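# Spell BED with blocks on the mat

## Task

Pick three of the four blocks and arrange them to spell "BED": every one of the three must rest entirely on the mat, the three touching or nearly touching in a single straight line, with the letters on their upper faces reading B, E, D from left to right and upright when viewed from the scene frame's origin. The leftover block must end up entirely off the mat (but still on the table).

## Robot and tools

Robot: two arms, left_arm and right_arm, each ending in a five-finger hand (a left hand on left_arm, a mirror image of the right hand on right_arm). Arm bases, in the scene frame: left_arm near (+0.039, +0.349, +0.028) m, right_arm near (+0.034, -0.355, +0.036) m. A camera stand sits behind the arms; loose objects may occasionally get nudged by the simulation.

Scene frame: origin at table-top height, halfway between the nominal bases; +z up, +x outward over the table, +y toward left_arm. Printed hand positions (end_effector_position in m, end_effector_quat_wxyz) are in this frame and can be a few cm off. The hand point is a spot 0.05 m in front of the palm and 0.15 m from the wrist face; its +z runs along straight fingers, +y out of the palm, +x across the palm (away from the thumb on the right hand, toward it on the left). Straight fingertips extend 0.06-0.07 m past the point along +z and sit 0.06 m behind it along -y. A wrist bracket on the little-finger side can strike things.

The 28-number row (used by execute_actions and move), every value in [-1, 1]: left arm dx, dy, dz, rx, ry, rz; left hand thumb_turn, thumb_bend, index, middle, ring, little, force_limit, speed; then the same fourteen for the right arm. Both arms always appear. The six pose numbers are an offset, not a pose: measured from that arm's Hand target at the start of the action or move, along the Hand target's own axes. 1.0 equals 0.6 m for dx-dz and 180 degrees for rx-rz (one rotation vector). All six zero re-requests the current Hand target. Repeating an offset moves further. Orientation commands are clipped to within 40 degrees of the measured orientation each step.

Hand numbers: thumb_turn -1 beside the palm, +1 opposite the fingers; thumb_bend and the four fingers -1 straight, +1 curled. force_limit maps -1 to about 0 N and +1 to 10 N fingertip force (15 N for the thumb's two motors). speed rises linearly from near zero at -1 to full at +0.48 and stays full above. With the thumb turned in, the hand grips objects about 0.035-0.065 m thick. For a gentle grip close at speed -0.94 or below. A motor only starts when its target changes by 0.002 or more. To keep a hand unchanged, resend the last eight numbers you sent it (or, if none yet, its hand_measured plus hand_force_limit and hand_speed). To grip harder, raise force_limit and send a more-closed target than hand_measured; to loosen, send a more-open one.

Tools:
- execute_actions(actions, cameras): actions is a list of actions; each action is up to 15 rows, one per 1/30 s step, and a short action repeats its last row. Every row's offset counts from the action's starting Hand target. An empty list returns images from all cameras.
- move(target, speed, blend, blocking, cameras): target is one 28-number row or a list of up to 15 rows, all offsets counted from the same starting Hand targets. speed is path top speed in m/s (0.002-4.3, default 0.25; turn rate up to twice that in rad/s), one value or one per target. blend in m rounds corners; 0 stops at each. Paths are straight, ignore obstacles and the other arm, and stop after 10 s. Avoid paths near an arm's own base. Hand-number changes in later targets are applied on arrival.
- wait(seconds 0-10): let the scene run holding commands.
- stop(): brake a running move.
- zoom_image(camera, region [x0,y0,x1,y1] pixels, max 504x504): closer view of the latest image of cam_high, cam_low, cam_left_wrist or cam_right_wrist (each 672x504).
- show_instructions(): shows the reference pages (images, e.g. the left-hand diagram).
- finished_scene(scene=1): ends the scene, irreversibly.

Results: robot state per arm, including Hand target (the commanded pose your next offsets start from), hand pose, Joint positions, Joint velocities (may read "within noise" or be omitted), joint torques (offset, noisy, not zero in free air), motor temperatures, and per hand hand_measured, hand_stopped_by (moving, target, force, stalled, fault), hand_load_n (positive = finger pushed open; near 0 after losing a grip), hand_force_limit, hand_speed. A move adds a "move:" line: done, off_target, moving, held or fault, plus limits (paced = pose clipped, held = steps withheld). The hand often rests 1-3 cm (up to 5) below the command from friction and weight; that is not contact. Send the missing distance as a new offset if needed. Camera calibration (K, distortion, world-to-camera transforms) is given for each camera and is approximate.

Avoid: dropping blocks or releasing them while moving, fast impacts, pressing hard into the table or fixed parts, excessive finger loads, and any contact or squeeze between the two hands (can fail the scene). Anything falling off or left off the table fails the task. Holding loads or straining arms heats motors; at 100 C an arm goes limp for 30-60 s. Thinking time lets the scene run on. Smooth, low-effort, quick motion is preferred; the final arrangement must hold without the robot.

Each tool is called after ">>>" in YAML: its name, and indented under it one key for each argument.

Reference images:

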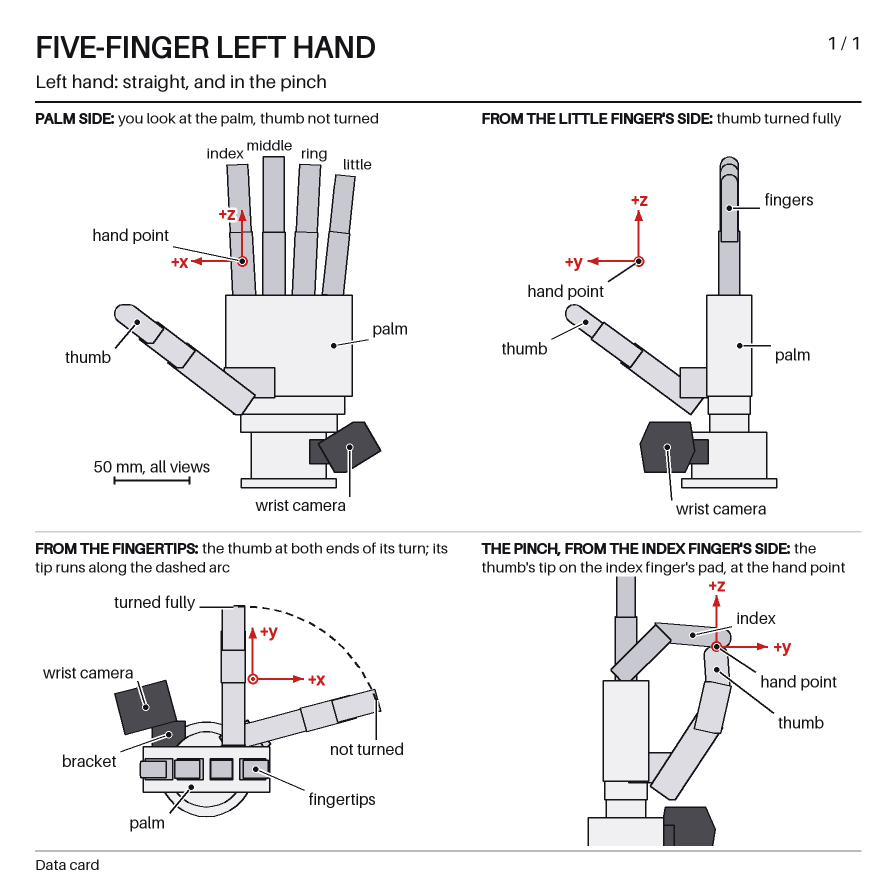

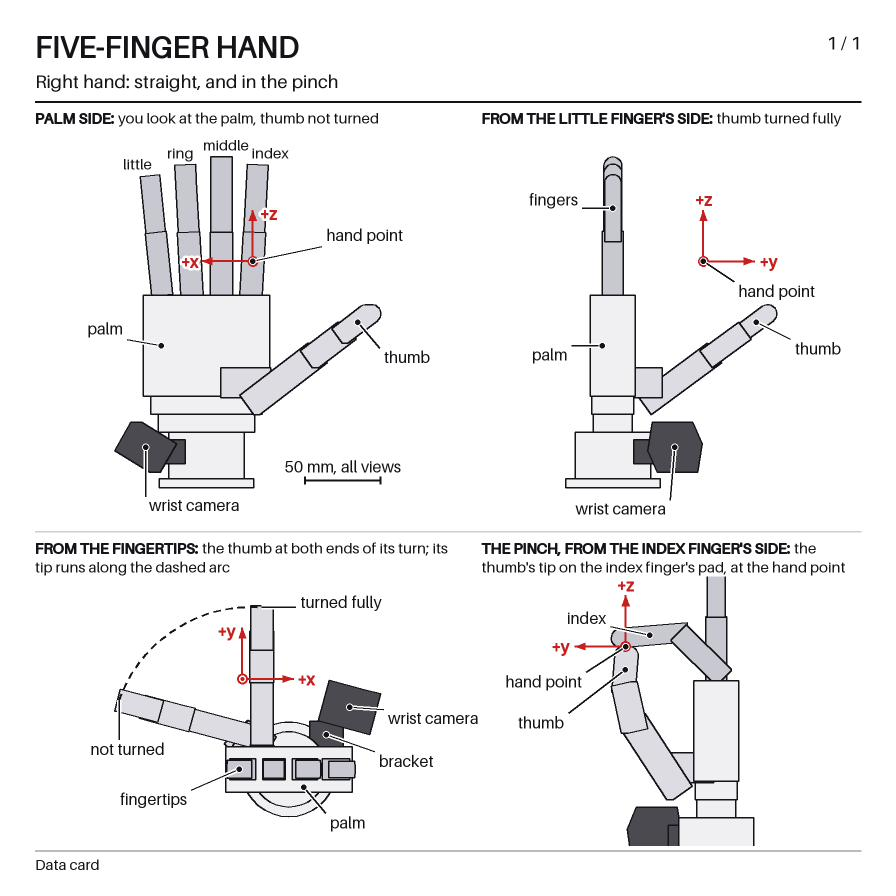

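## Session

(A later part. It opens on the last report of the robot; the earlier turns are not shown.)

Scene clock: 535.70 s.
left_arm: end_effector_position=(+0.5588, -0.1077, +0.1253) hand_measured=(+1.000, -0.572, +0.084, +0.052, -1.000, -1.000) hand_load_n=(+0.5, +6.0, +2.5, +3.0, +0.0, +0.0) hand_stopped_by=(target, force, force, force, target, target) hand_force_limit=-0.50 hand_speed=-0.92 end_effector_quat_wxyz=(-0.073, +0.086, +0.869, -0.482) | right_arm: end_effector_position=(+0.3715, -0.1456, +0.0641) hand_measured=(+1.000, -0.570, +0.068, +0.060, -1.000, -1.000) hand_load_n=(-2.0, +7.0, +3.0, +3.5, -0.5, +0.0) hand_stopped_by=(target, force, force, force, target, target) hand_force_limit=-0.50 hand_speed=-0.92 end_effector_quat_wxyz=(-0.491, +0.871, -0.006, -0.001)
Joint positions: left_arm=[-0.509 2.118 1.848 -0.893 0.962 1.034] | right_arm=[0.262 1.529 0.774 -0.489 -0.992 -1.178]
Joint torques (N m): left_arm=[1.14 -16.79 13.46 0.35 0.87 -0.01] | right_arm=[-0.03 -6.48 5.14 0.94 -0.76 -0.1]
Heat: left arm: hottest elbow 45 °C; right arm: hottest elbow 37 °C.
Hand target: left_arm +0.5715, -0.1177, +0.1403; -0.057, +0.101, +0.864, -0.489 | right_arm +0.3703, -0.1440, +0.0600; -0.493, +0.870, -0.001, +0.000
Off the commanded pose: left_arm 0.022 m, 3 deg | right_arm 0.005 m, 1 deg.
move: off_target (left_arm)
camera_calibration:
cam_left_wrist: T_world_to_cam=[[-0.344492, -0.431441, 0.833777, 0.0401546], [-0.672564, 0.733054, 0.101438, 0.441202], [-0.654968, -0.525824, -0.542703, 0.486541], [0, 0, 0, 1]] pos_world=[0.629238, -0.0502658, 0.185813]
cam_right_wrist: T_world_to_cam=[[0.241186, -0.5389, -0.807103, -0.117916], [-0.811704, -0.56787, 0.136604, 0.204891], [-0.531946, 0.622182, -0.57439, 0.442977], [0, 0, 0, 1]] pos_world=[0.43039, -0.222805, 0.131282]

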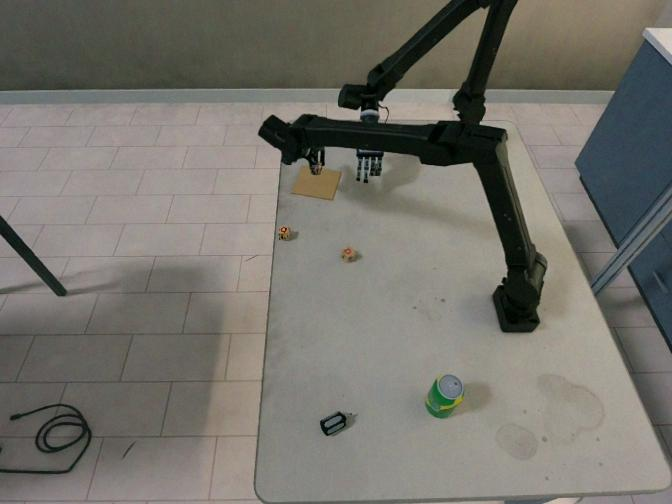

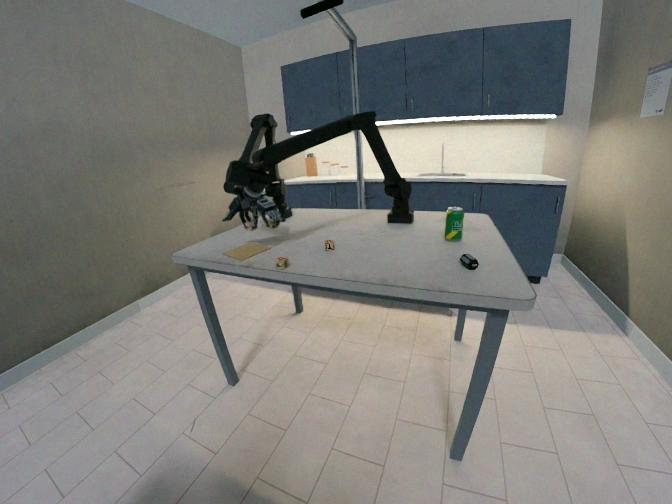

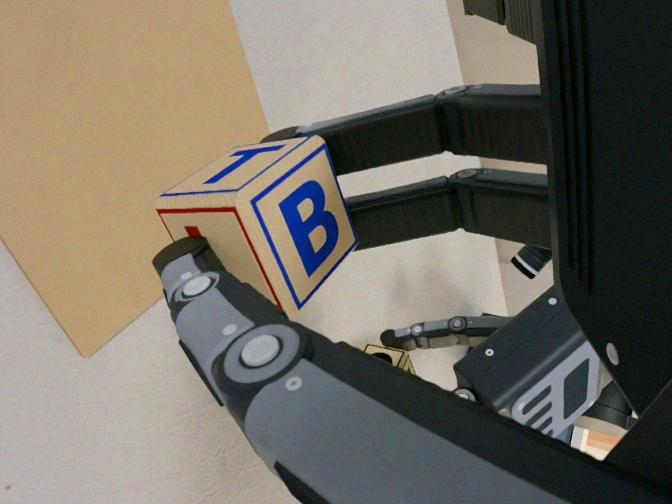

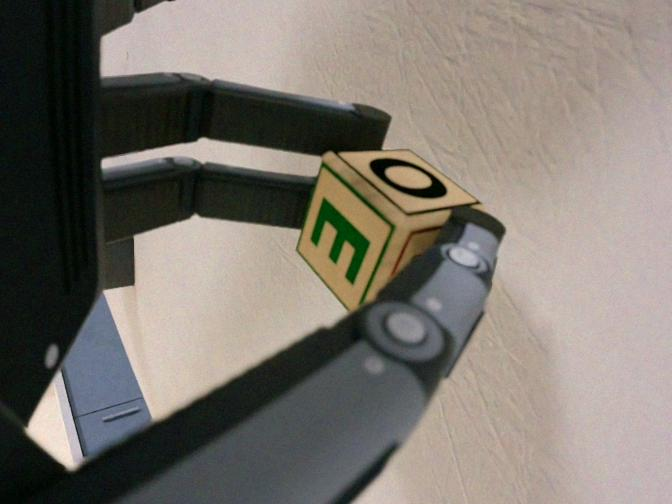

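>>> move:
  target: [-0.0135, 0.0738, 0.0873, 0, 0, 0, 1, -0.5, 0.3, 0.3, -1, -1, -0.5, -0.92, 0, 0.0371, 0.0223, 0, 0, 0, 1, -0.5, 0.3, 0.3, -1, -1, -0.5, -0.92]
  speed: 0.12
  cameras: ["cam_low", "cam_left_wrist", "cam_right_wrist"]

Scene clock: 579.00 s.
left_arm: end_effector_position=(+0.5647, -0.1306, +0.0617) hand_measured=(+1.000, -0.572, +0.084, +0.052, -1.000, -1.000) hand_load_n=(+0.0, +6.0, +2.5, +3.0, +0.0, +0.0) hand_stopped_by=(target, force, force, force, target, target) hand_force_limit=-0.50 hand_speed=-0.92 end_effector_quat_wxyz=(-0.071, +0.095, +0.868, -0.482) | right_arm: end_effector_position=(+0.3718, -0.1456, +0.0378) hand_measured=(+1.000, -0.570, +0.068, +0.060, -1.000, -1.000) hand_load_n=(-2.0, +7.5, +3.0, +3.5, +0.0, +0.0) hand_stopped_by=(target, force, force, force, target, target) hand_force_limit=-0.50 hand_speed=-0.92 end_effector_quat_wxyz=(-0.491, +0.871, -0.006, -0.001)
Joint positions: left_arm=[-0.535 2.218 1.848 -0.77 0.954 1.02] | right_arm=[0.262 1.591 0.752 -0.406 -0.992 -1.178]
Joint torques (N m): left_arm=[1.08 -18.49 11.26 1.39 0.76 -0.29] | right_arm=[-0.03 -6.89 4.74 0.94 -0.75 -0.1]
Motor temperatures (°C): left_arm=[33 35 51 32 35 31] | right_arm=[31 35 36 31 33 32]
Heat: left arm: hottest elbow 51 °C; right arm: hottest elbow 36 °C.
Hand target: left_arm +0.5743, -0.1411, +0.0752; -0.057, +0.101, +0.864, -0.489 | right_arm +0.3702, -0.1440, +0.0340; -0.493, +0.870, -0.001, +0.000
Off the commanded pose: left_arm 0.020 m, 2 deg | right_arm 0.004 m, 1 deg.
move: off_target (left_arm)
camera_calibration:
cam_left_wrist: T_world_to_cam=[[-0.360941, -0.424956, 0.830141, 0.0956209], [-0.662715, 0.743164, 0.0922864, 0.464716], [-0.656148, -0.516837, -0.549863, 0.446185], [0, 0, 0, 1]] pos_world=[0.635252, -0.0741208, 0.123075]
cam_right_wrist: T_world_to_cam=[[0.240968, -0.538982, -0.807114, -0.139141], [-0.811518, -0.568031, 0.137041, 0.208557], [-0.532328, 0.621965, -0.574271, 0.427961], [0, 0, 0, 1]] pos_world=[0.430592, -0.222704, 0.104881]
Images, in order (width x height): cam_low 672x504, cam_left_wrist 672x504, cam_right_wrist 672x504.

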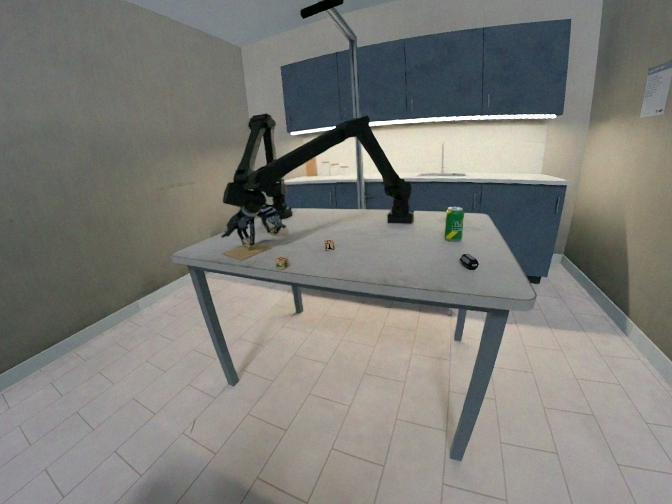

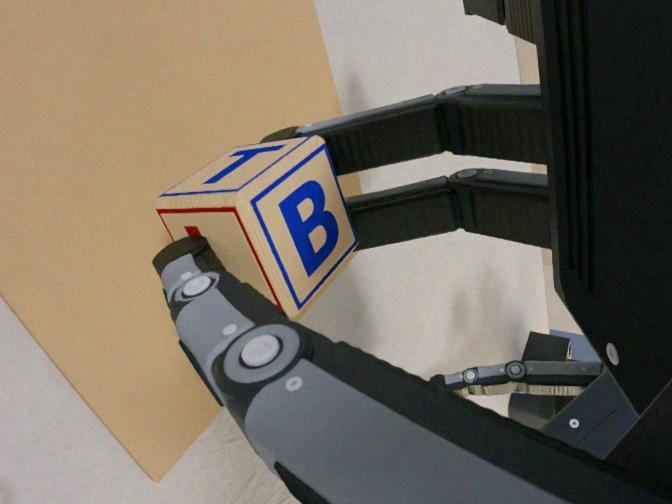

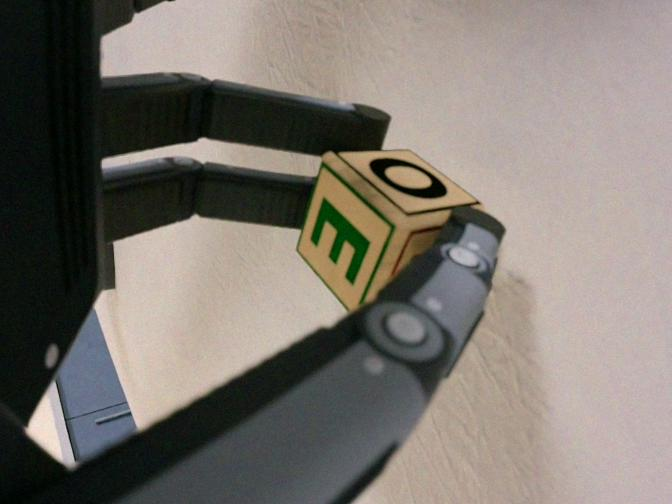

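>>> move:
  target: [0, 0.0336, 0.0202, 0, 0, 0, 1, -0.5, 0.3, 0.3, -1, -1, -0.5, -0.92, 0, 0.0129, 0.0077, 0, 0, 0, 1, -0.5, 0.3, 0.3, -1, -1, -0.5, -0.92]
  speed: 0.06
  cameras: ["cam_left_wrist", "cam_right_wrist"]

Scene clock: 597.07 s.
left_arm: end_effector_position=(+0.5716, -0.1348, +0.0534) hand_measured=(+1.000, -0.572, +0.084, +0.052, -1.000, -1.000) hand_load_n=(+0.0, +5.5, +2.5, +3.0, +0.0, +0.0) hand_stopped_by=(target, force, force, force, target, target) hand_force_limit=-0.50 hand_speed=-0.92 end_effector_quat_wxyz=(-0.060, +0.101, +0.866, -0.487) | right_arm: end_effector_position=(+0.3719, -0.1455, +0.0291) hand_measured=(+1.000, -0.570, +0.068, +0.060, -1.000, -1.000) hand_load_n=(-2.0, +7.0, +3.5, +3.0, +0.0, +0.0) hand_stopped_by=(target, force, force, force, target, target) hand_force_limit=-0.50 hand_speed=-0.92 end_effector_quat_wxyz=(-0.491, +0.871, -0.006, +0.000)
Joint positions: left_arm=[-0.535 2.233 1.848 -0.726 0.954 1.02] | right_arm=[0.262 1.612 0.745 -0.377 -0.992 -1.178]
Joint torques (N m): left_arm=[1.08 -17.67 9.72 1.37 0.73 -0.27] | right_arm=[-0.03 -6.89 4.6 0.95 -0.75 -0.09]
Heat: left arm: hottest elbow 51 °C; right arm: hottest elbow 35 °C.
Hand target: left_arm +0.5743, -0.1411, +0.0518; -0.057, +0.101, +0.864, -0.489 | right_arm +0.3701, -0.1440, +0.0249; -0.493, +0.870, -0.001, +0.000
Off the commanded pose: left_arm 0.007 m, 0 deg | right_arm 0.005 m, 1 deg.
move: done
camera_calibration:
cam_left_wrist: T_world_to_cam=[[-0.381206, -0.412607, 0.827307, 0.116717], [-0.664724, 0.744265, 0.0649005, 0.475937], [-0.642514, -0.52519, -0.557988, 0.435444], [0, 0, 0, 1]] pos_world=[0.640639, -0.0773743, 0.115523]
cam_right_wrist: T_world_to_cam=[[0.241929, -0.538753, -0.806979, -0.146479], [-0.811653, -0.568101, 0.135944, 0.209961], [-0.531686, 0.622098, -0.57472, 0.422872], [0, 0, 0, 1]] pos_world=[0.430689, -0.222705, 0.0962845]
Images, in order (width x height): cam_left_wrist 672x504, cam_right_wrist 672x504.

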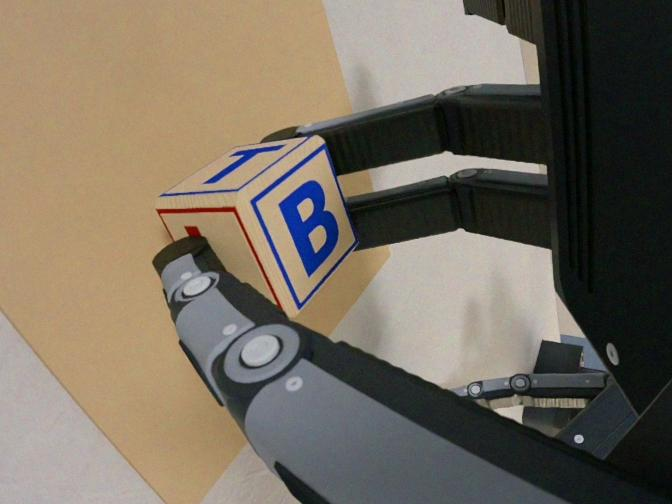

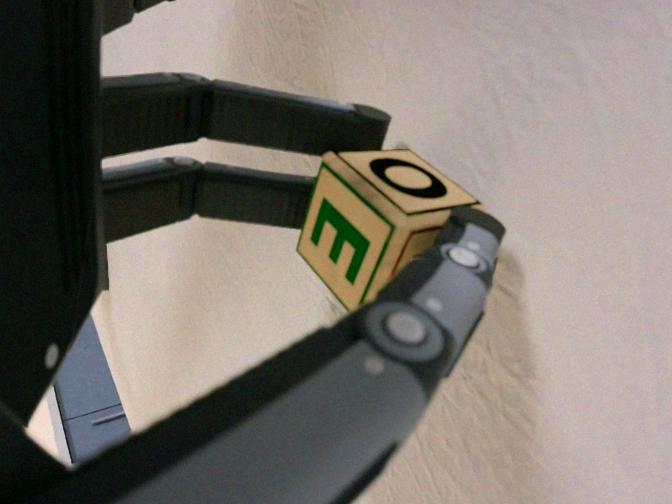

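>>> move:
  target: [0, 0.0121, 0.0073, 0, 0, 0, 1, -0.5, 0.3, 0.3, -1, -1, -0.5, -0.92, 0, 0.0057, 0.0034, 0, 0, 0, 1, -0.5, 0.3, 0.3, -1, -1, -0.5, -0.92]
  speed: 0.06
  cameras: ["cam_low", "cam_high", "cam_left_wrist"]

>>> zoom_image:
  camera: "cam_low"
  region: [210, 195, 300, 265]

>>> zoom_image:
  camera: "cam_high"
  region: [300, 130, 400, 210]

Scene clock: 614.40 s.
left_arm: end_effector_position=(+0.5739, -0.1362, +0.0489) hand_measured=(+1.000, -0.572, +0.084, +0.052, -1.000, -1.000) hand_load_n=(+0.0, +6.0, +2.5, +3.0, +0.0, -0.5) hand_stopped_by=(target, force, force, force, target, target) hand_force_limit=-0.50 hand_speed=-0.92 end_effector_quat_wxyz=(-0.056, +0.103, +0.865, -0.488) | right_arm: end_effector_position=(+0.3734, -0.1450, +0.0270) hand_measured=(+1.000, -0.570, +0.068, +0.060, -1.000, -1.000) hand_load_n=(-2.5, +7.0, +3.0, +3.5, +0.0, +0.0) hand_stopped_by=(target, force, force, force, target, target) hand_force_limit=-0.50 hand_speed=-0.92 end_effector_quat_wxyz=(-0.492, +0.871, -0.005, +0.001)
Joint positions: left_arm=[-0.535 2.241 1.848 -0.71 0.954 1.02] | right_arm=[0.262 1.619 0.745 -0.365 -0.993 -1.178]
Joint torques (N m): left_arm=[1.03 -17.44 9.01 1.47 0.72 -0.26] | right_arm=[-0.03 -6.71 4.36 0.96 -0.71 -0.1]
Motor temperatures (°C): left_arm=[33 40 50 32 34 31] | right_arm=[31 34 35 31 33 32]
Heat: left arm: hottest elbow 50 °C; right arm: hottest elbow 35 °C.
Hand target: left_arm +0.5743, -0.1411, +0.0432; -0.057, +0.101, +0.864, -0.489 | right_arm +0.3701, -0.1440, +0.0209; -0.493, +0.870, -0.001, +0.000
Off the commanded pose: left_arm 0.007 m, 0 deg | right_arm 0.007 m, 0 deg.
move: done
camera_calibration:
cam_left_wrist: T_world_to_cam=[[-0.387144, -0.409059, 0.826311, 0.124644], [-0.665193, 0.7445, 0.0569021, 0.479465], [-0.638465, -0.527627, -0.560332, 0.431148], [0, 0, 0, 1]] pos_world=[0.642465, -0.0784898, 0.111308]
Images, in order (width x height): cam_high 672x504, cam_low 672x504, cam_left_wrist 672x504.

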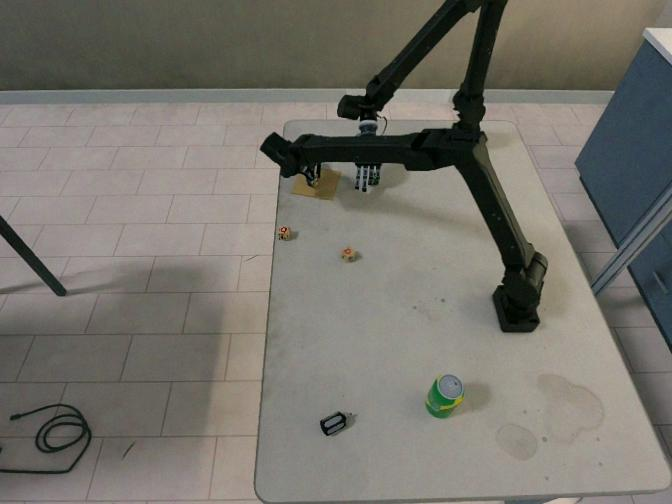

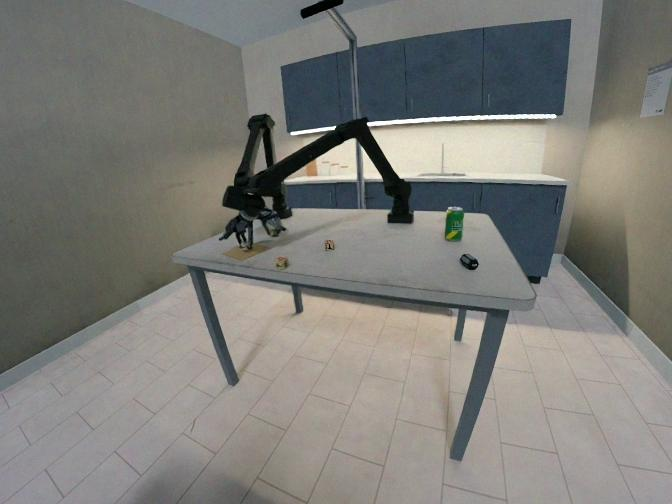

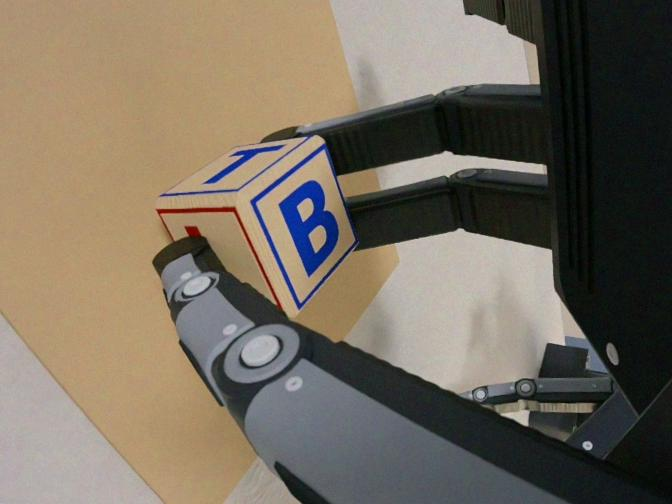

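Scaled by 5.600 from the camera's 672x504 image, which has a finer 960x720 frame.

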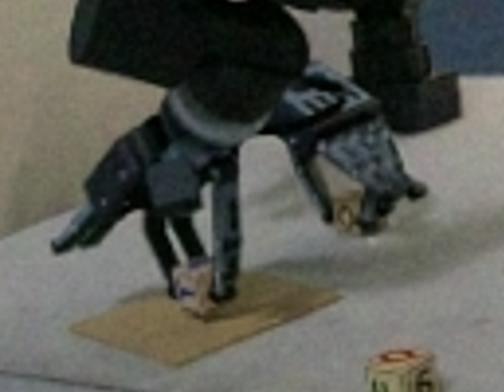

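Scaled by 5.040 from the camera's 672x504 image, which has a finer 960x720 frame.

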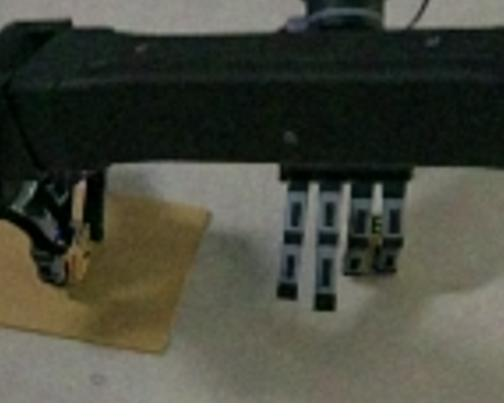

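>>> move:
  target: [0, 0.0186, 0.0112, 0, 0, 0, 1, -0.5, 0.3, 0.3, -1, -1, -0.5, -0.92, 0, 0, 0, 0, 0, 0, 1, -0.7, -0.25, -0.25, -1, -1, -0.5, -0.7]
  speed: 0.06
  cameras: ["cam_left_wrist", "cam_right_wrist"]

Scene clock: 621.47 s.
left_arm: end_effector_position=(+0.5766, -0.1378, +0.0393) hand_measured=(+1.000, -0.572, +0.084, +0.052, -1.000, -1.000) hand_load_n=(+0.0, +6.0, +2.5, +3.5, +0.5, +0.0) hand_stopped_by=(target, force, force, force, target, target) hand_force_limit=-0.50 hand_speed=-0.92 end_effector_quat_wxyz=(-0.053, +0.105, +0.864, -0.490) | right_arm: end_effector_position=(+0.3735, -0.1450, +0.0270) hand_measured=(+1.000, -0.700, -0.250, -0.250, -1.000, -1.000) hand_load_n=(+0.5, +0.0, +0.0, +0.0, +0.0, +0.0) hand_stopped_by=(target, target, target, target, target, target) hand_force_limit=-0.50 hand_speed=-0.70 end_effector_quat_wxyz=(-0.492, +0.871, -0.005, +0.002)
Joint positions: left_arm=[-0.535 2.255 1.846 -0.684 0.954 1.02] | right_arm=[0.262 1.619 0.745 -0.364 -0.993 -1.178]
Joint torques (N m): left_arm=[1.08 -17.61 8.46 1.43 0.72 -0.28] | right_arm=[-0.03 -6.71 4.36 0.96 -0.71 -0.1]
Heat: left arm: hottest elbow 50 °C; right arm: hottest elbow 35 °C.
Hand target: left_arm +0.5744, -0.1412, +0.0304; -0.057, +0.102, +0.864, -0.489 | right_arm +0.3701, -0.1440, +0.0210; -0.493, +0.870, -0.001, +0.000
Off the commanded pose: left_arm 0.010 m, 1 deg | right_arm 0.007 m, 1 deg.
move: done
camera_calibration:
cam_left_wrist: T_world_to_cam=[[-0.393572, -0.405199, 0.825175, 0.137193], [-0.665635, 0.744718, 0.0482123, 0.483721], [-0.634059, -0.530291, -0.562815, 0.423802], [0, 0, 0, 1]] pos_world=[0.644693, -0.0799069, 0.101993]
cam_right_wrist: T_world_to_cam=[[0.245826, -0.536771, -0.807123, -0.149416], [-0.812005, -0.568772, 0.130944, 0.211976], [-0.529356, 0.623198, -0.575679, 0.421494], [0, 0, 0, 1]] pos_world=[0.431976, -0.22231, 0.0942917]
Images, in order (width x height): cam_left_wrist 672x504, cam_right_wrist 672x504.

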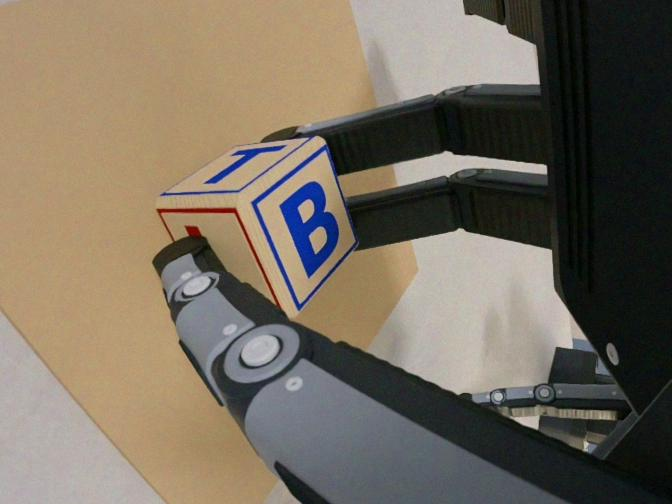

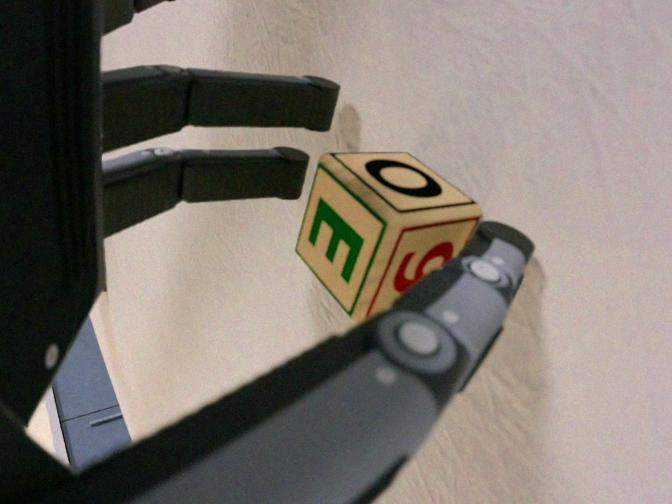

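>>> move:
  target:
    - [0, 0.0086, 0.0052, 0, 0, 0, 1, -0.5, 0.3, 0.3, -1, -1, -0.5, -0.92, 0, -0.1286, -0.0773, 0, 0, 0, 1, -0.7, -0.25, -0.25, -1, -1, -0.5, -0.7]
    - [0, 0.0086, 0.0052, 0, 0, 0, 1, -0.7, -0.25, -0.25, -1, -1, -0.5, -0.7, 0.0258, -0.1283, -0.0777, 0, 0.4333, 0.2604, 1, -0.8, -0.2, -0.2, -1, -1, -0.5, -0.5]
  speed: [0.12, 0.3]
  cameras: ["cam_left_wrist", "cam_right_wrist"]

Scene clock: 646.50 s.
left_arm: end_effector_position=(+0.5773, -0.1384, +0.0354) hand_measured=(+1.000, -0.700, -0.250, -0.250, -1.000, -1.000) hand_load_n=(+0.0, +0.0, +0.0, +0.0, +0.0, +0.0) hand_stopped_by=(target, target, target, target, target, target) hand_force_limit=-0.50 hand_speed=-0.70 end_effector_quat_wxyz=(-0.052, +0.105, +0.864, -0.491) | right_arm: end_effector_position=(+0.3720, -0.1583, +0.0927) hand_measured=(+1.000, -0.800, -0.200, -0.200, -1.000, -1.000) hand_load_n=(+0.0, +0.0, +0.0, +0.0, +0.0, +0.0) hand_stopped_by=(target, target, target, target, target, target) hand_force_limit=-0.50 hand_speed=-0.50 end_effector_quat_wxyz=(-0.330, +0.619, -0.621, +0.351)
Joint positions: left_arm=[-0.535 2.261 1.844 -0.674 0.954 1.017] | right_arm=[0.758 1.112 0.433 -0.025 0.598 0.418]
Joint torques (N m): left_arm=[1.03 -17.38 8.24 1.47 0.72 -0.24] | right_arm=[0.26 -2.26 10.21 0.65 0.4 0.07]
Heat: left arm: hottest elbow 49 °C; right arm: hottest elbow 36 °C.
Hand target: left_arm +0.5744, -0.1412, +0.0243; -0.057, +0.101, +0.864, -0.489 | right_arm +0.3856, -0.1443, +0.1109; -0.345, +0.610, -0.621, +0.351
Off the commanded pose: left_arm 0.012 m, 1 deg | right_arm 0.027 m, 2 deg.
move: off_target (left_arm, right_arm); target 2's new numbers were sent with right_arm's hand 0.027 m and 2 deg from that target
camera_calibration:
cam_left_wrist: T_world_to_cam=[[-0.392932, -0.404934, 0.825611, 0.14017], [-0.666925, 0.743621, 0.0473126, 0.485379], [-0.6331, -0.53203, -0.562253, 0.420958], [0, 0, 0, 1]] pos_world=[0.645297, -0.0802166, 0.0979946]
cam_right_wrist: T_world_to_cam=[[-0.557318, -0.262275, -0.787787, 0.237251], [-0.559899, 0.819332, 0.123322, 0.321224], [0.613115, 0.50981, -0.603476, 0.0264857], [0, 0, 0, 1]] pos_world=[0.295839, -0.214467, 0.163273]
Images, in order (width x height): cam_left_wrist 672x504, cam_right_wrist 672x504.

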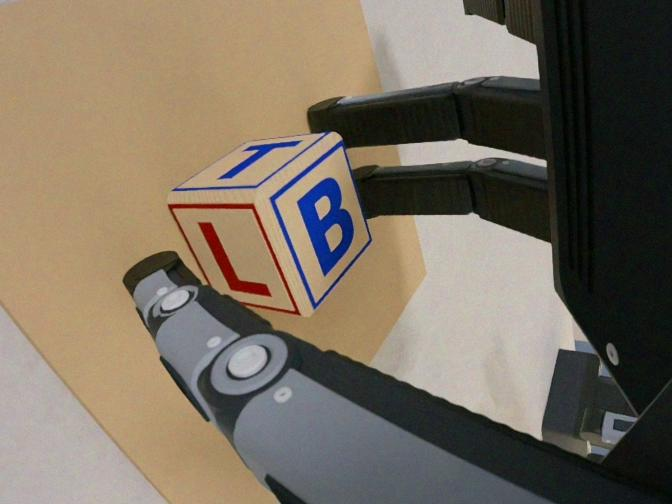

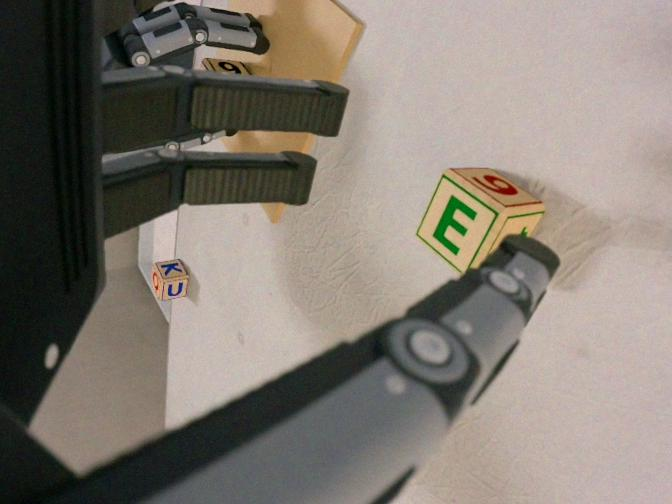

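>>> move:
  target:
    - [0, -0.1143, -0.0687, 0, 0, 0, 1, -0.75, -0.5, -0.5, -1, -1, -0.5, -0.3, -0.0075, 0.066, 0.0385, 0, 0, 0, 1, -0.8, -0.2, -0.2, -1, -1, -0.5, -0.5]
    - [0.2707, 0.061, -0.4758, 0, -0.2214, -0.133, 1, -0.75, -0.5, -0.5, -1, -1, -0.5, -0.3, -0.0075, 0.066, 0.0385, 0, 0, 0, 1, -0.8, -0.2, -0.2, -1, -1, -0.5, -0.5]
  speed: [0.1, 0.3]
  cameras: ["all"]

Scene clock: 671.20 s.
left_arm: end_effector_position=(+0.4740, +0.1548, +0.1344) hand_measured=(+1.000, -0.750, -0.500, -0.500, -1.000, -1.000) hand_load_n=(+0.0, +0.0, +0.0, +0.0, +0.0, -0.5) hand_stopped_by=(target, target, target, target, target, target) hand_force_limit=-0.50 hand_speed=-0.30 end_effector_quat_wxyz=(+0.134, -0.248, +0.838, -0.467) | right_arm: end_effector_position=(+0.3861, -0.1425, +0.0662) hand_measured=(+1.000, -0.800, -0.200, -0.200, -1.000, -1.000) hand_load_n=(+0.0, +0.0, +0.0, +0.0, +0.0, +0.0) hand_stopped_by=(target, target, target, target, target, target) hand_force_limit=-0.50 hand_speed=-0.50 end_effector_quat_wxyz=(-0.339, +0.613, -0.621, +0.352)
Joint positions: left_arm=[-0.155 1.384 0.818 -0.183 0.685 0.524] | right_arm=[0.769 1.262 0.433 0.139 0.608 0.428]
Joint torques (N m): left_arm=[1.26 -9.35 8.55 1.99 0.44 -0.28] | right_arm=[0.32 -3.31 5.37 1.87 0.41 0.07]
Heat: left arm: hottest elbow 49 °C; right arm: hottest elbow 38 °C.
Hand target: left_arm +0.4773, +0.1527, +0.1397; +0.140, -0.248, +0.834, -0.472 | right_arm +0.3850, -0.1398, +0.0650; -0.345, +0.610, -0.621, +0.351
Off the commanded pose: left_arm 0.007 m, 1 deg | right_arm 0.003 m, 1 deg.
move: done
camera_calibration:
cam_left_wrist: T_world_to_cam=[[0.0401542, -0.567257, 0.822561, -0.0432932], [-0.996815, 0.0340204, 0.0721219, 0.456691], [-0.0688955, -0.822838, -0.564085, 0.345029], [0, 0, 0, 1]] pos_world=[0.480746, 0.243808, 0.1973]
cam_right_wrist: T_world_to_cam=[[-0.545382, -0.250394, -0.799913, 0.22625], [-0.56022, 0.818756, 0.125667, 0.319394], [0.623468, 0.516664, -0.58681, -0.010358], [0, 0, 0, 1]] pos_world=[0.308781, -0.199503, 0.134765]

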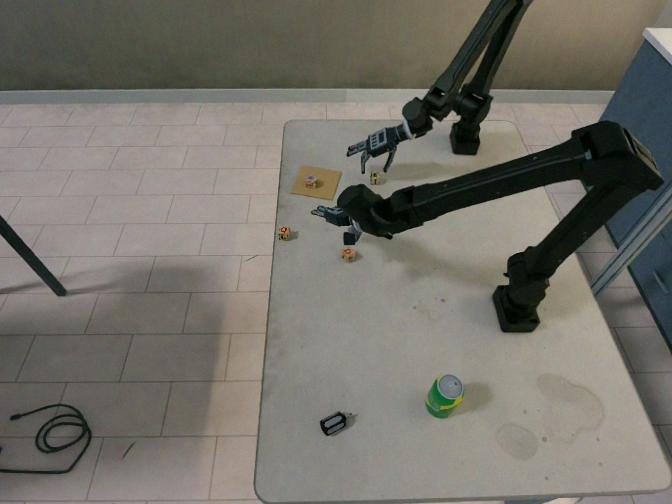

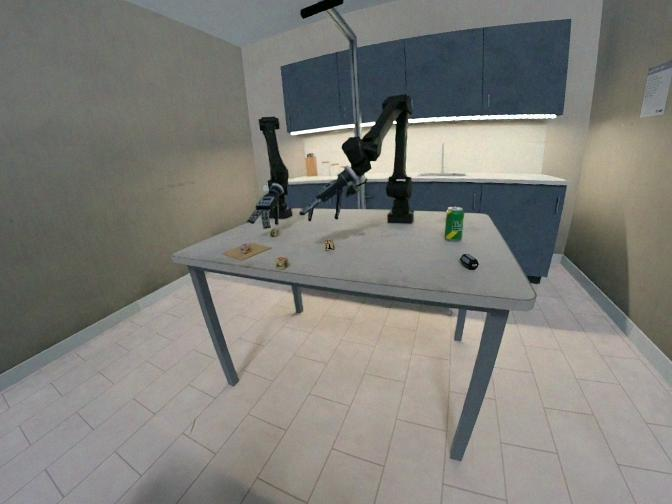

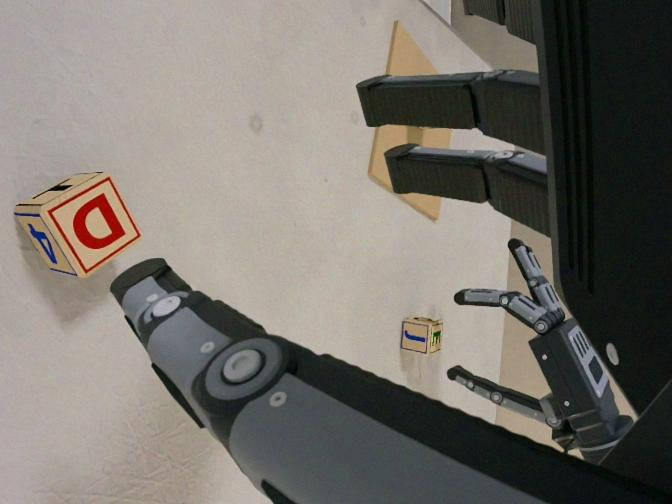

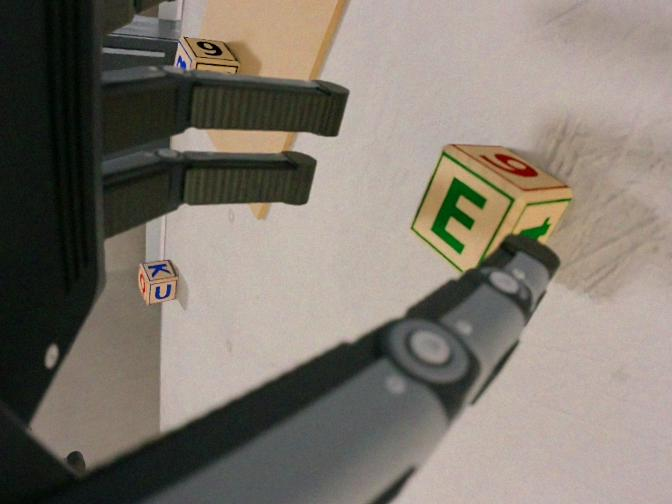

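>>> zoom_image:
  camera: "cam_left_wrist"
  region: [0, 150, 180, 300]

>>> zoom_image:
  camera: "cam_high"
  region: [285, 155, 345, 205]

Scaled by 2.800 from the camera's 672x504 image, which has a finer 960x720 frame.

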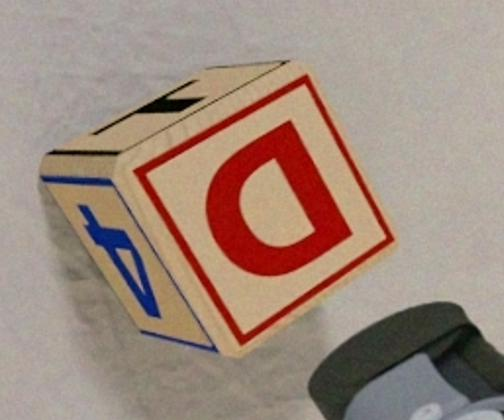

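Scaled by 8.400 from the camera's 672x504 image, which has a finer 960x720 frame.

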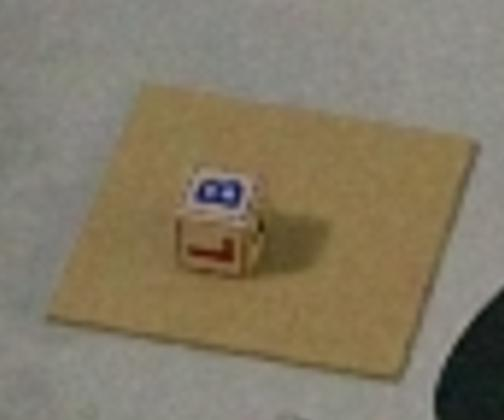

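>>> move:
  target:
    - [0.0097, 0.1385, 0.0853, 0, 0.0162, 0.0097, 1, -0.8, -0.2, -0.2, -1, -1, -0.5, -0.3, -0.0045, 0.061, 0.031, 0, 0, 0, 1, -0.8, -0.2, -0.2, -1, -1, -0.5, -0.5]
    - [0.0097, 0.1385, 0.0853, 0, 0.0162, 0.0097, 1, -0.8, -0.2, -0.2, -1, -1, -0.5, -0.3, -0.0045, 0.061, 0.031, 0, 0, 0, 1, -0.5, 0.3, 0.3, -1, -1, -0.5, -0.92]
  speed: 0.1
  cameras: ["cam_left_wrist", "cam_right_wrist"]

Scene clock: 702.83 s.
left_arm: end_effector_position=(+0.4695, +0.1508, +0.0414) hand_measured=(+1.000, -0.800, -0.200, -0.200, -1.000, -1.000) hand_load_n=(+0.0, +0.0, +0.0, +0.0, +0.0, +0.0) hand_stopped_by=(target, target, target, target, target, target) hand_force_limit=-0.50 hand_speed=-0.30 end_effector_quat_wxyz=(+0.118, -0.234, +0.841, -0.473) | right_arm: end_effector_position=(+0.3841, -0.1393, +0.0254) hand_measured=(+1.000, -0.646, +0.128, +0.104, -1.000, -1.000) hand_load_n=(-1.5, +5.5, +2.5, +2.0, +0.0, +0.0) hand_stopped_by=(target, force, force, force, target, target) hand_force_limit=-0.50 hand_speed=-0.92 end_effector_quat_wxyz=(-0.340, +0.612, -0.621, +0.352)
Joint positions: left_arm=[-0.155 1.589 0.725 0.09 0.724 0.548] | right_arm=[0.783 1.415 0.395 0.326 0.619 0.439]
Joint torques (N m): left_arm=[1.26 -9.41 6.84 2.03 0.59 -0.01] | right_arm=[0.32 -4.01 4.3 1.84 0.4 0.06]
Heat: left arm: hottest elbow 48 °C; right arm: hottest elbow 37 °C.
Hand target: left_arm +0.4730, +0.1486, +0.0422; +0.126, -0.223, +0.841, -0.476 | right_arm +0.3823, -0.1369, +0.0242; -0.345, +0.610, -0.621, +0.351
Off the commanded pose: left_arm 0.004 m, 2 deg | right_arm 0.003 m, 1 deg.
move: done
camera_calibration:
cam_left_wrist: T_world_to_cam=[[0.026919, -0.558681, 0.828946, 0.0358337], [-0.993695, 0.0753289, 0.0830381, 0.450873], [-0.108835, -0.825955, -0.55313, 0.307701], [0, 0, 0, 1]] pos_world=[0.480554, 0.240203, 0.103055]
cam_right_wrist: T_world_to_cam=[[-0.544271, -0.249555, -0.800931, 0.192964], [-0.559851, 0.819074, 0.125238, 0.32068], [0.624769, 0.516565, -0.585512, -0.0352395], [0, 0, 0, 1]] pos_world=[0.306574, -0.196302, 0.0937563]
Images, in order (width x height): cam_left_wrist 672x504, cam_right_wrist 672x504.

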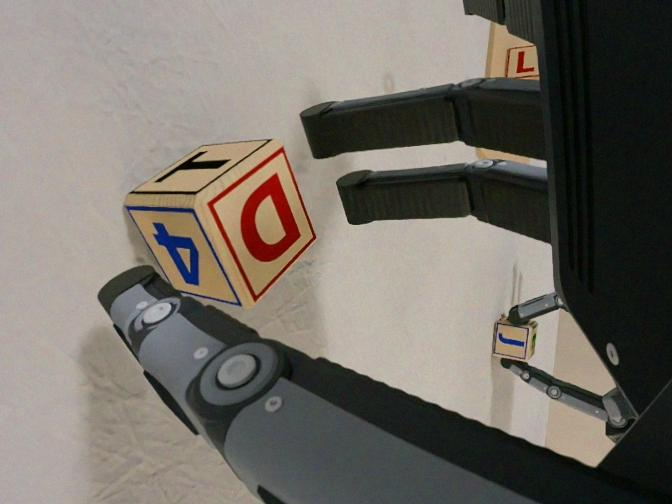

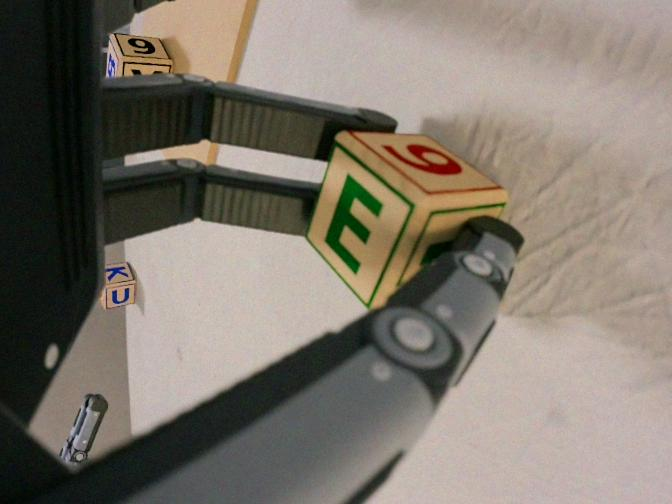

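>>> move:
  target:
    - [0, 0.023, 0.0173, 0, 0, 0, 1, -0.7, -0.2, -0.2, -1, -1, -0.5, -0.3, 0, -0.1, -0.0601, 0, 0, 0, 1, -0.5, 0.3, 0.3, -1, -1, -0.5, -0.92]
    - [0, 0.023, 0.0173, 0, 0, 0, 1, -0.5, 0.3, 0.3, -1, -1, -0.5, -0.92, 0.0123, -0.0738, -0.0738, 0, -0.4333, -0.2604, 1, -0.5, 0.3, 0.3, -1, -1, -0.5, -0.92]
  speed: [0.08, 0.35]
  cameras: ["cam_left_wrist", "cam_right_wrist"]

Scene clock: 733.43 s.
left_arm: end_effector_position=(+0.4733, +0.1502, +0.0282) hand_measured=(+1.000, -0.572, +0.082, +0.052, -1.000, -1.000) hand_load_n=(+0.0, +6.0, +3.0, +3.5, +0.0, +0.0) hand_stopped_by=(target, force, force, force, target, target) hand_force_limit=-0.50 hand_speed=-0.92 end_effector_quat_wxyz=(+0.123, -0.232, +0.840, -0.475) | right_arm: end_effector_position=(+0.3464, -0.1468, +0.0739) hand_measured=(+1.000, -0.646, +0.128, +0.104, -1.000, -1.000) hand_load_n=(-1.5, +5.0, +2.0, +2.5, +0.0, +0.0) hand_stopped_by=(target, force, force, force, target, target) hand_force_limit=-0.50 hand_speed=-0.92 end_effector_quat_wxyz=(-0.488, +0.872, -0.008, -0.013)
Joint positions: left_arm=[-0.155 1.629 0.719 0.148 0.724 0.548] | right_arm=[0.273 1.463 0.735 -0.538 -0.991 -1.174]
Joint torques (N m): left_arm=[0.97 -9.23 6.32 2.06 0.47 -0.04] | right_arm=[-0.85 -5.54 9.39 -0.09 -0.77 -0.1]
Motor temperatures (°C): left_arm=[33 38 45 32 34 31] | right_arm=[31 33 37 31 33 32]
Heat: left arm: hottest elbow 45 °C; right arm: hottest elbow 37 °C.
Hand target: left_arm +0.4739, +0.1470, +0.0250; +0.126, -0.223, +0.841, -0.476 | right_arm +0.3669, -0.1441, +0.0850; -0.493, +0.870, -0.001, +0.000
Off the commanded pose: left_arm 0.005 m, 1 deg | right_arm 0.024 m, 2 deg.
move: off_target (right_arm)
camera_calibration:
cam_left_wrist: T_world_to_cam=[[0.0174891, -0.557089, 0.830269, 0.0504726], [-0.994573, 0.0754882, 0.0716007, 0.456542], [-0.102563, -0.827015, -0.552745, 0.297506], [0, 0, 0, 1]] pos_world=[0.483695, 0.239696, 0.0898505]
cam_right_wrist: T_world_to_cam=[[0.226354, -0.541028, -0.809971, -0.0995118], [-0.802913, -0.574415, 0.159304, 0.176755], [-0.551447, 0.614277, -0.564419, 0.440759], [0, 0, 0, 1]] pos_world=[0.4075, -0.223056, 0.140014]
Images, in order (width x height): cam_left_wrist 672x504, cam_right_wrist 672x504.

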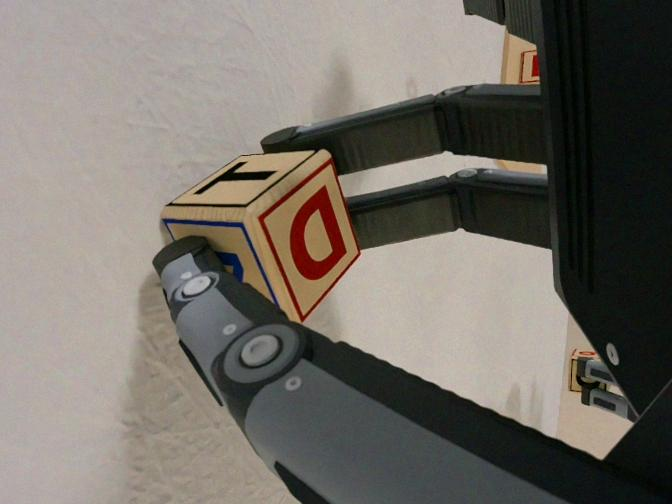

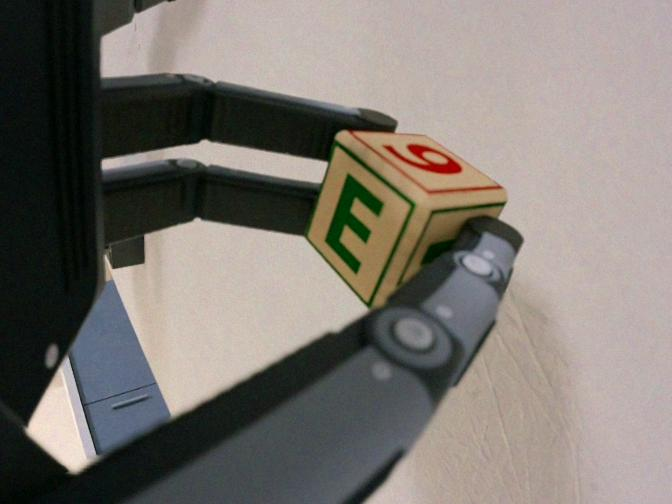

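>>> move:
  target:
    - [0, -0.1143, -0.0687, 0, 0, 0, 1, -0.5, 0.3, 0.3, -1, -1, -0.5, -0.92, 0, 0.0771, 0.0463, 0, 0, 0, 1, -0.5, 0.3, 0.3, -1, -1, -0.5, -0.92]
    - [-0.0223, 0.049, -0.3403, 0, -0.5494, -0.3302, 1, -0.5, 0.3, 0.3, -1, -1, -0.5, -0.92, 0, 0.084, 0.0505, 0, 0, 0, 1, -0.5, 0.3, 0.3, -1, -1, -0.5, -0.92]
  speed: [0.1, 0.35]
  cameras: ["cam_left_wrist", "cam_right_wrist", "cam_low"]

Scene clock: 753.07 s.
left_arm: end_effector_position=(+0.3733, +0.3302, +0.0895) hand_measured=(+1.000, -0.572, +0.082, +0.052, -1.000, -1.000) hand_load_n=(+0.0, +6.0, +3.0, +3.0, +0.0, +0.0) hand_stopped_by=(target, force, force, force, target, target) hand_force_limit=-0.50 hand_speed=-0.92 end_effector_quat_wxyz=(-0.471, +0.829, -0.271, +0.130) | right_arm: end_effector_position=(+0.3664, -0.1425, +0.0307) hand_measured=(+1.000, -0.646, +0.128, +0.104, -1.000, -1.000) hand_load_n=(-1.5, +5.0, +2.0, +2.5, -0.5, +0.0) hand_stopped_by=(target, force, force, force, target, target) hand_force_limit=-0.50 hand_speed=-0.92 end_effector_quat_wxyz=(-0.491, +0.871, -0.001, -0.002)
Joint positions: left_arm=[-0.44 1.161 0.555 -0.745 -1.007 -1.267] | right_arm=[0.273 1.6 0.735 -0.376 -0.991 -1.176]
Joint torques (N m): left_arm=[0.73 -4.31 11.43 0.09 -0.8 -0.27] | right_arm=[-0.79 -6.53 4.7 0.95 -0.76 -0.09]
Heat: left arm: hottest elbow 45 °C; right arm: hottest elbow 37 °C.
Hand target: left_arm +0.3913, +0.3190, +0.1049; -0.469, +0.830, -0.261, +0.148 | right_arm +0.3670, -0.1441, +0.0262; -0.493, +0.870, +0.000, +0.000
Off the commanded pose: left_arm 0.026 m, 2 deg | right_arm 0.005 m, 0 deg.
move: off_target (left_arm)
camera_calibration:
cam_left_wrist: T_world_to_cam=[[0.536557, 0.22735, 0.812662, -0.349597], [0.349422, -0.936443, 0.0312747, 0.175089], [0.768122, 0.267181, -0.581896, -0.213664], [0, 0, 0, 1]] pos_world=[0.290518, 0.300529, 0.154298]
cam_right_wrist: T_world_to_cam=[[0.248396, -0.536068, -0.806803, -0.144176], [-0.806144, -0.576195, 0.134651, 0.203935], [-0.537057, 0.616953, -0.575272, 0.420271], [0, 0, 0, 1]] pos_world=[0.425923, -0.21907, 0.0979883]
Images, in order (width x height): cam_low 672x504, cam_left_wrist 672x504, cam_right_wrist 672x504.

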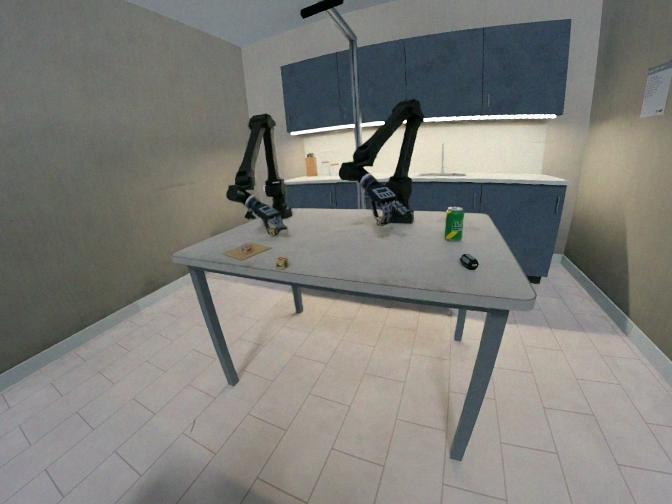

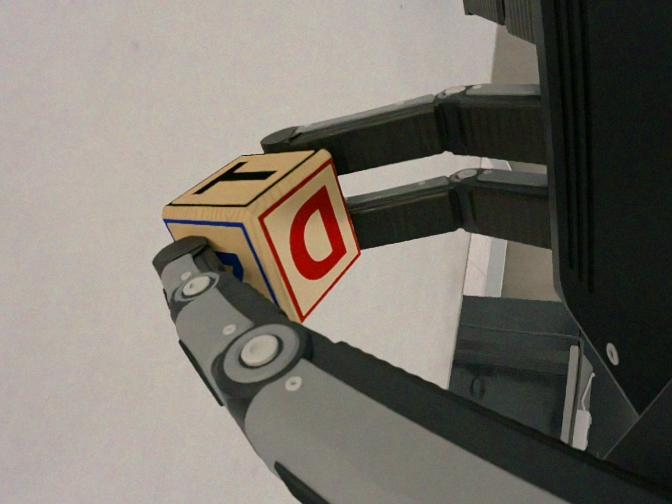

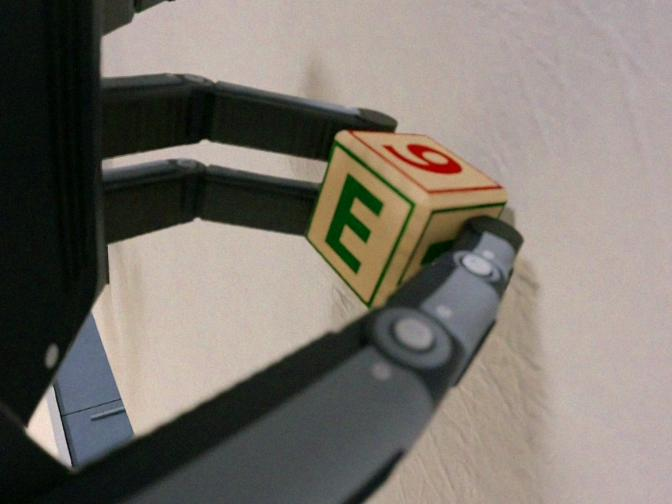

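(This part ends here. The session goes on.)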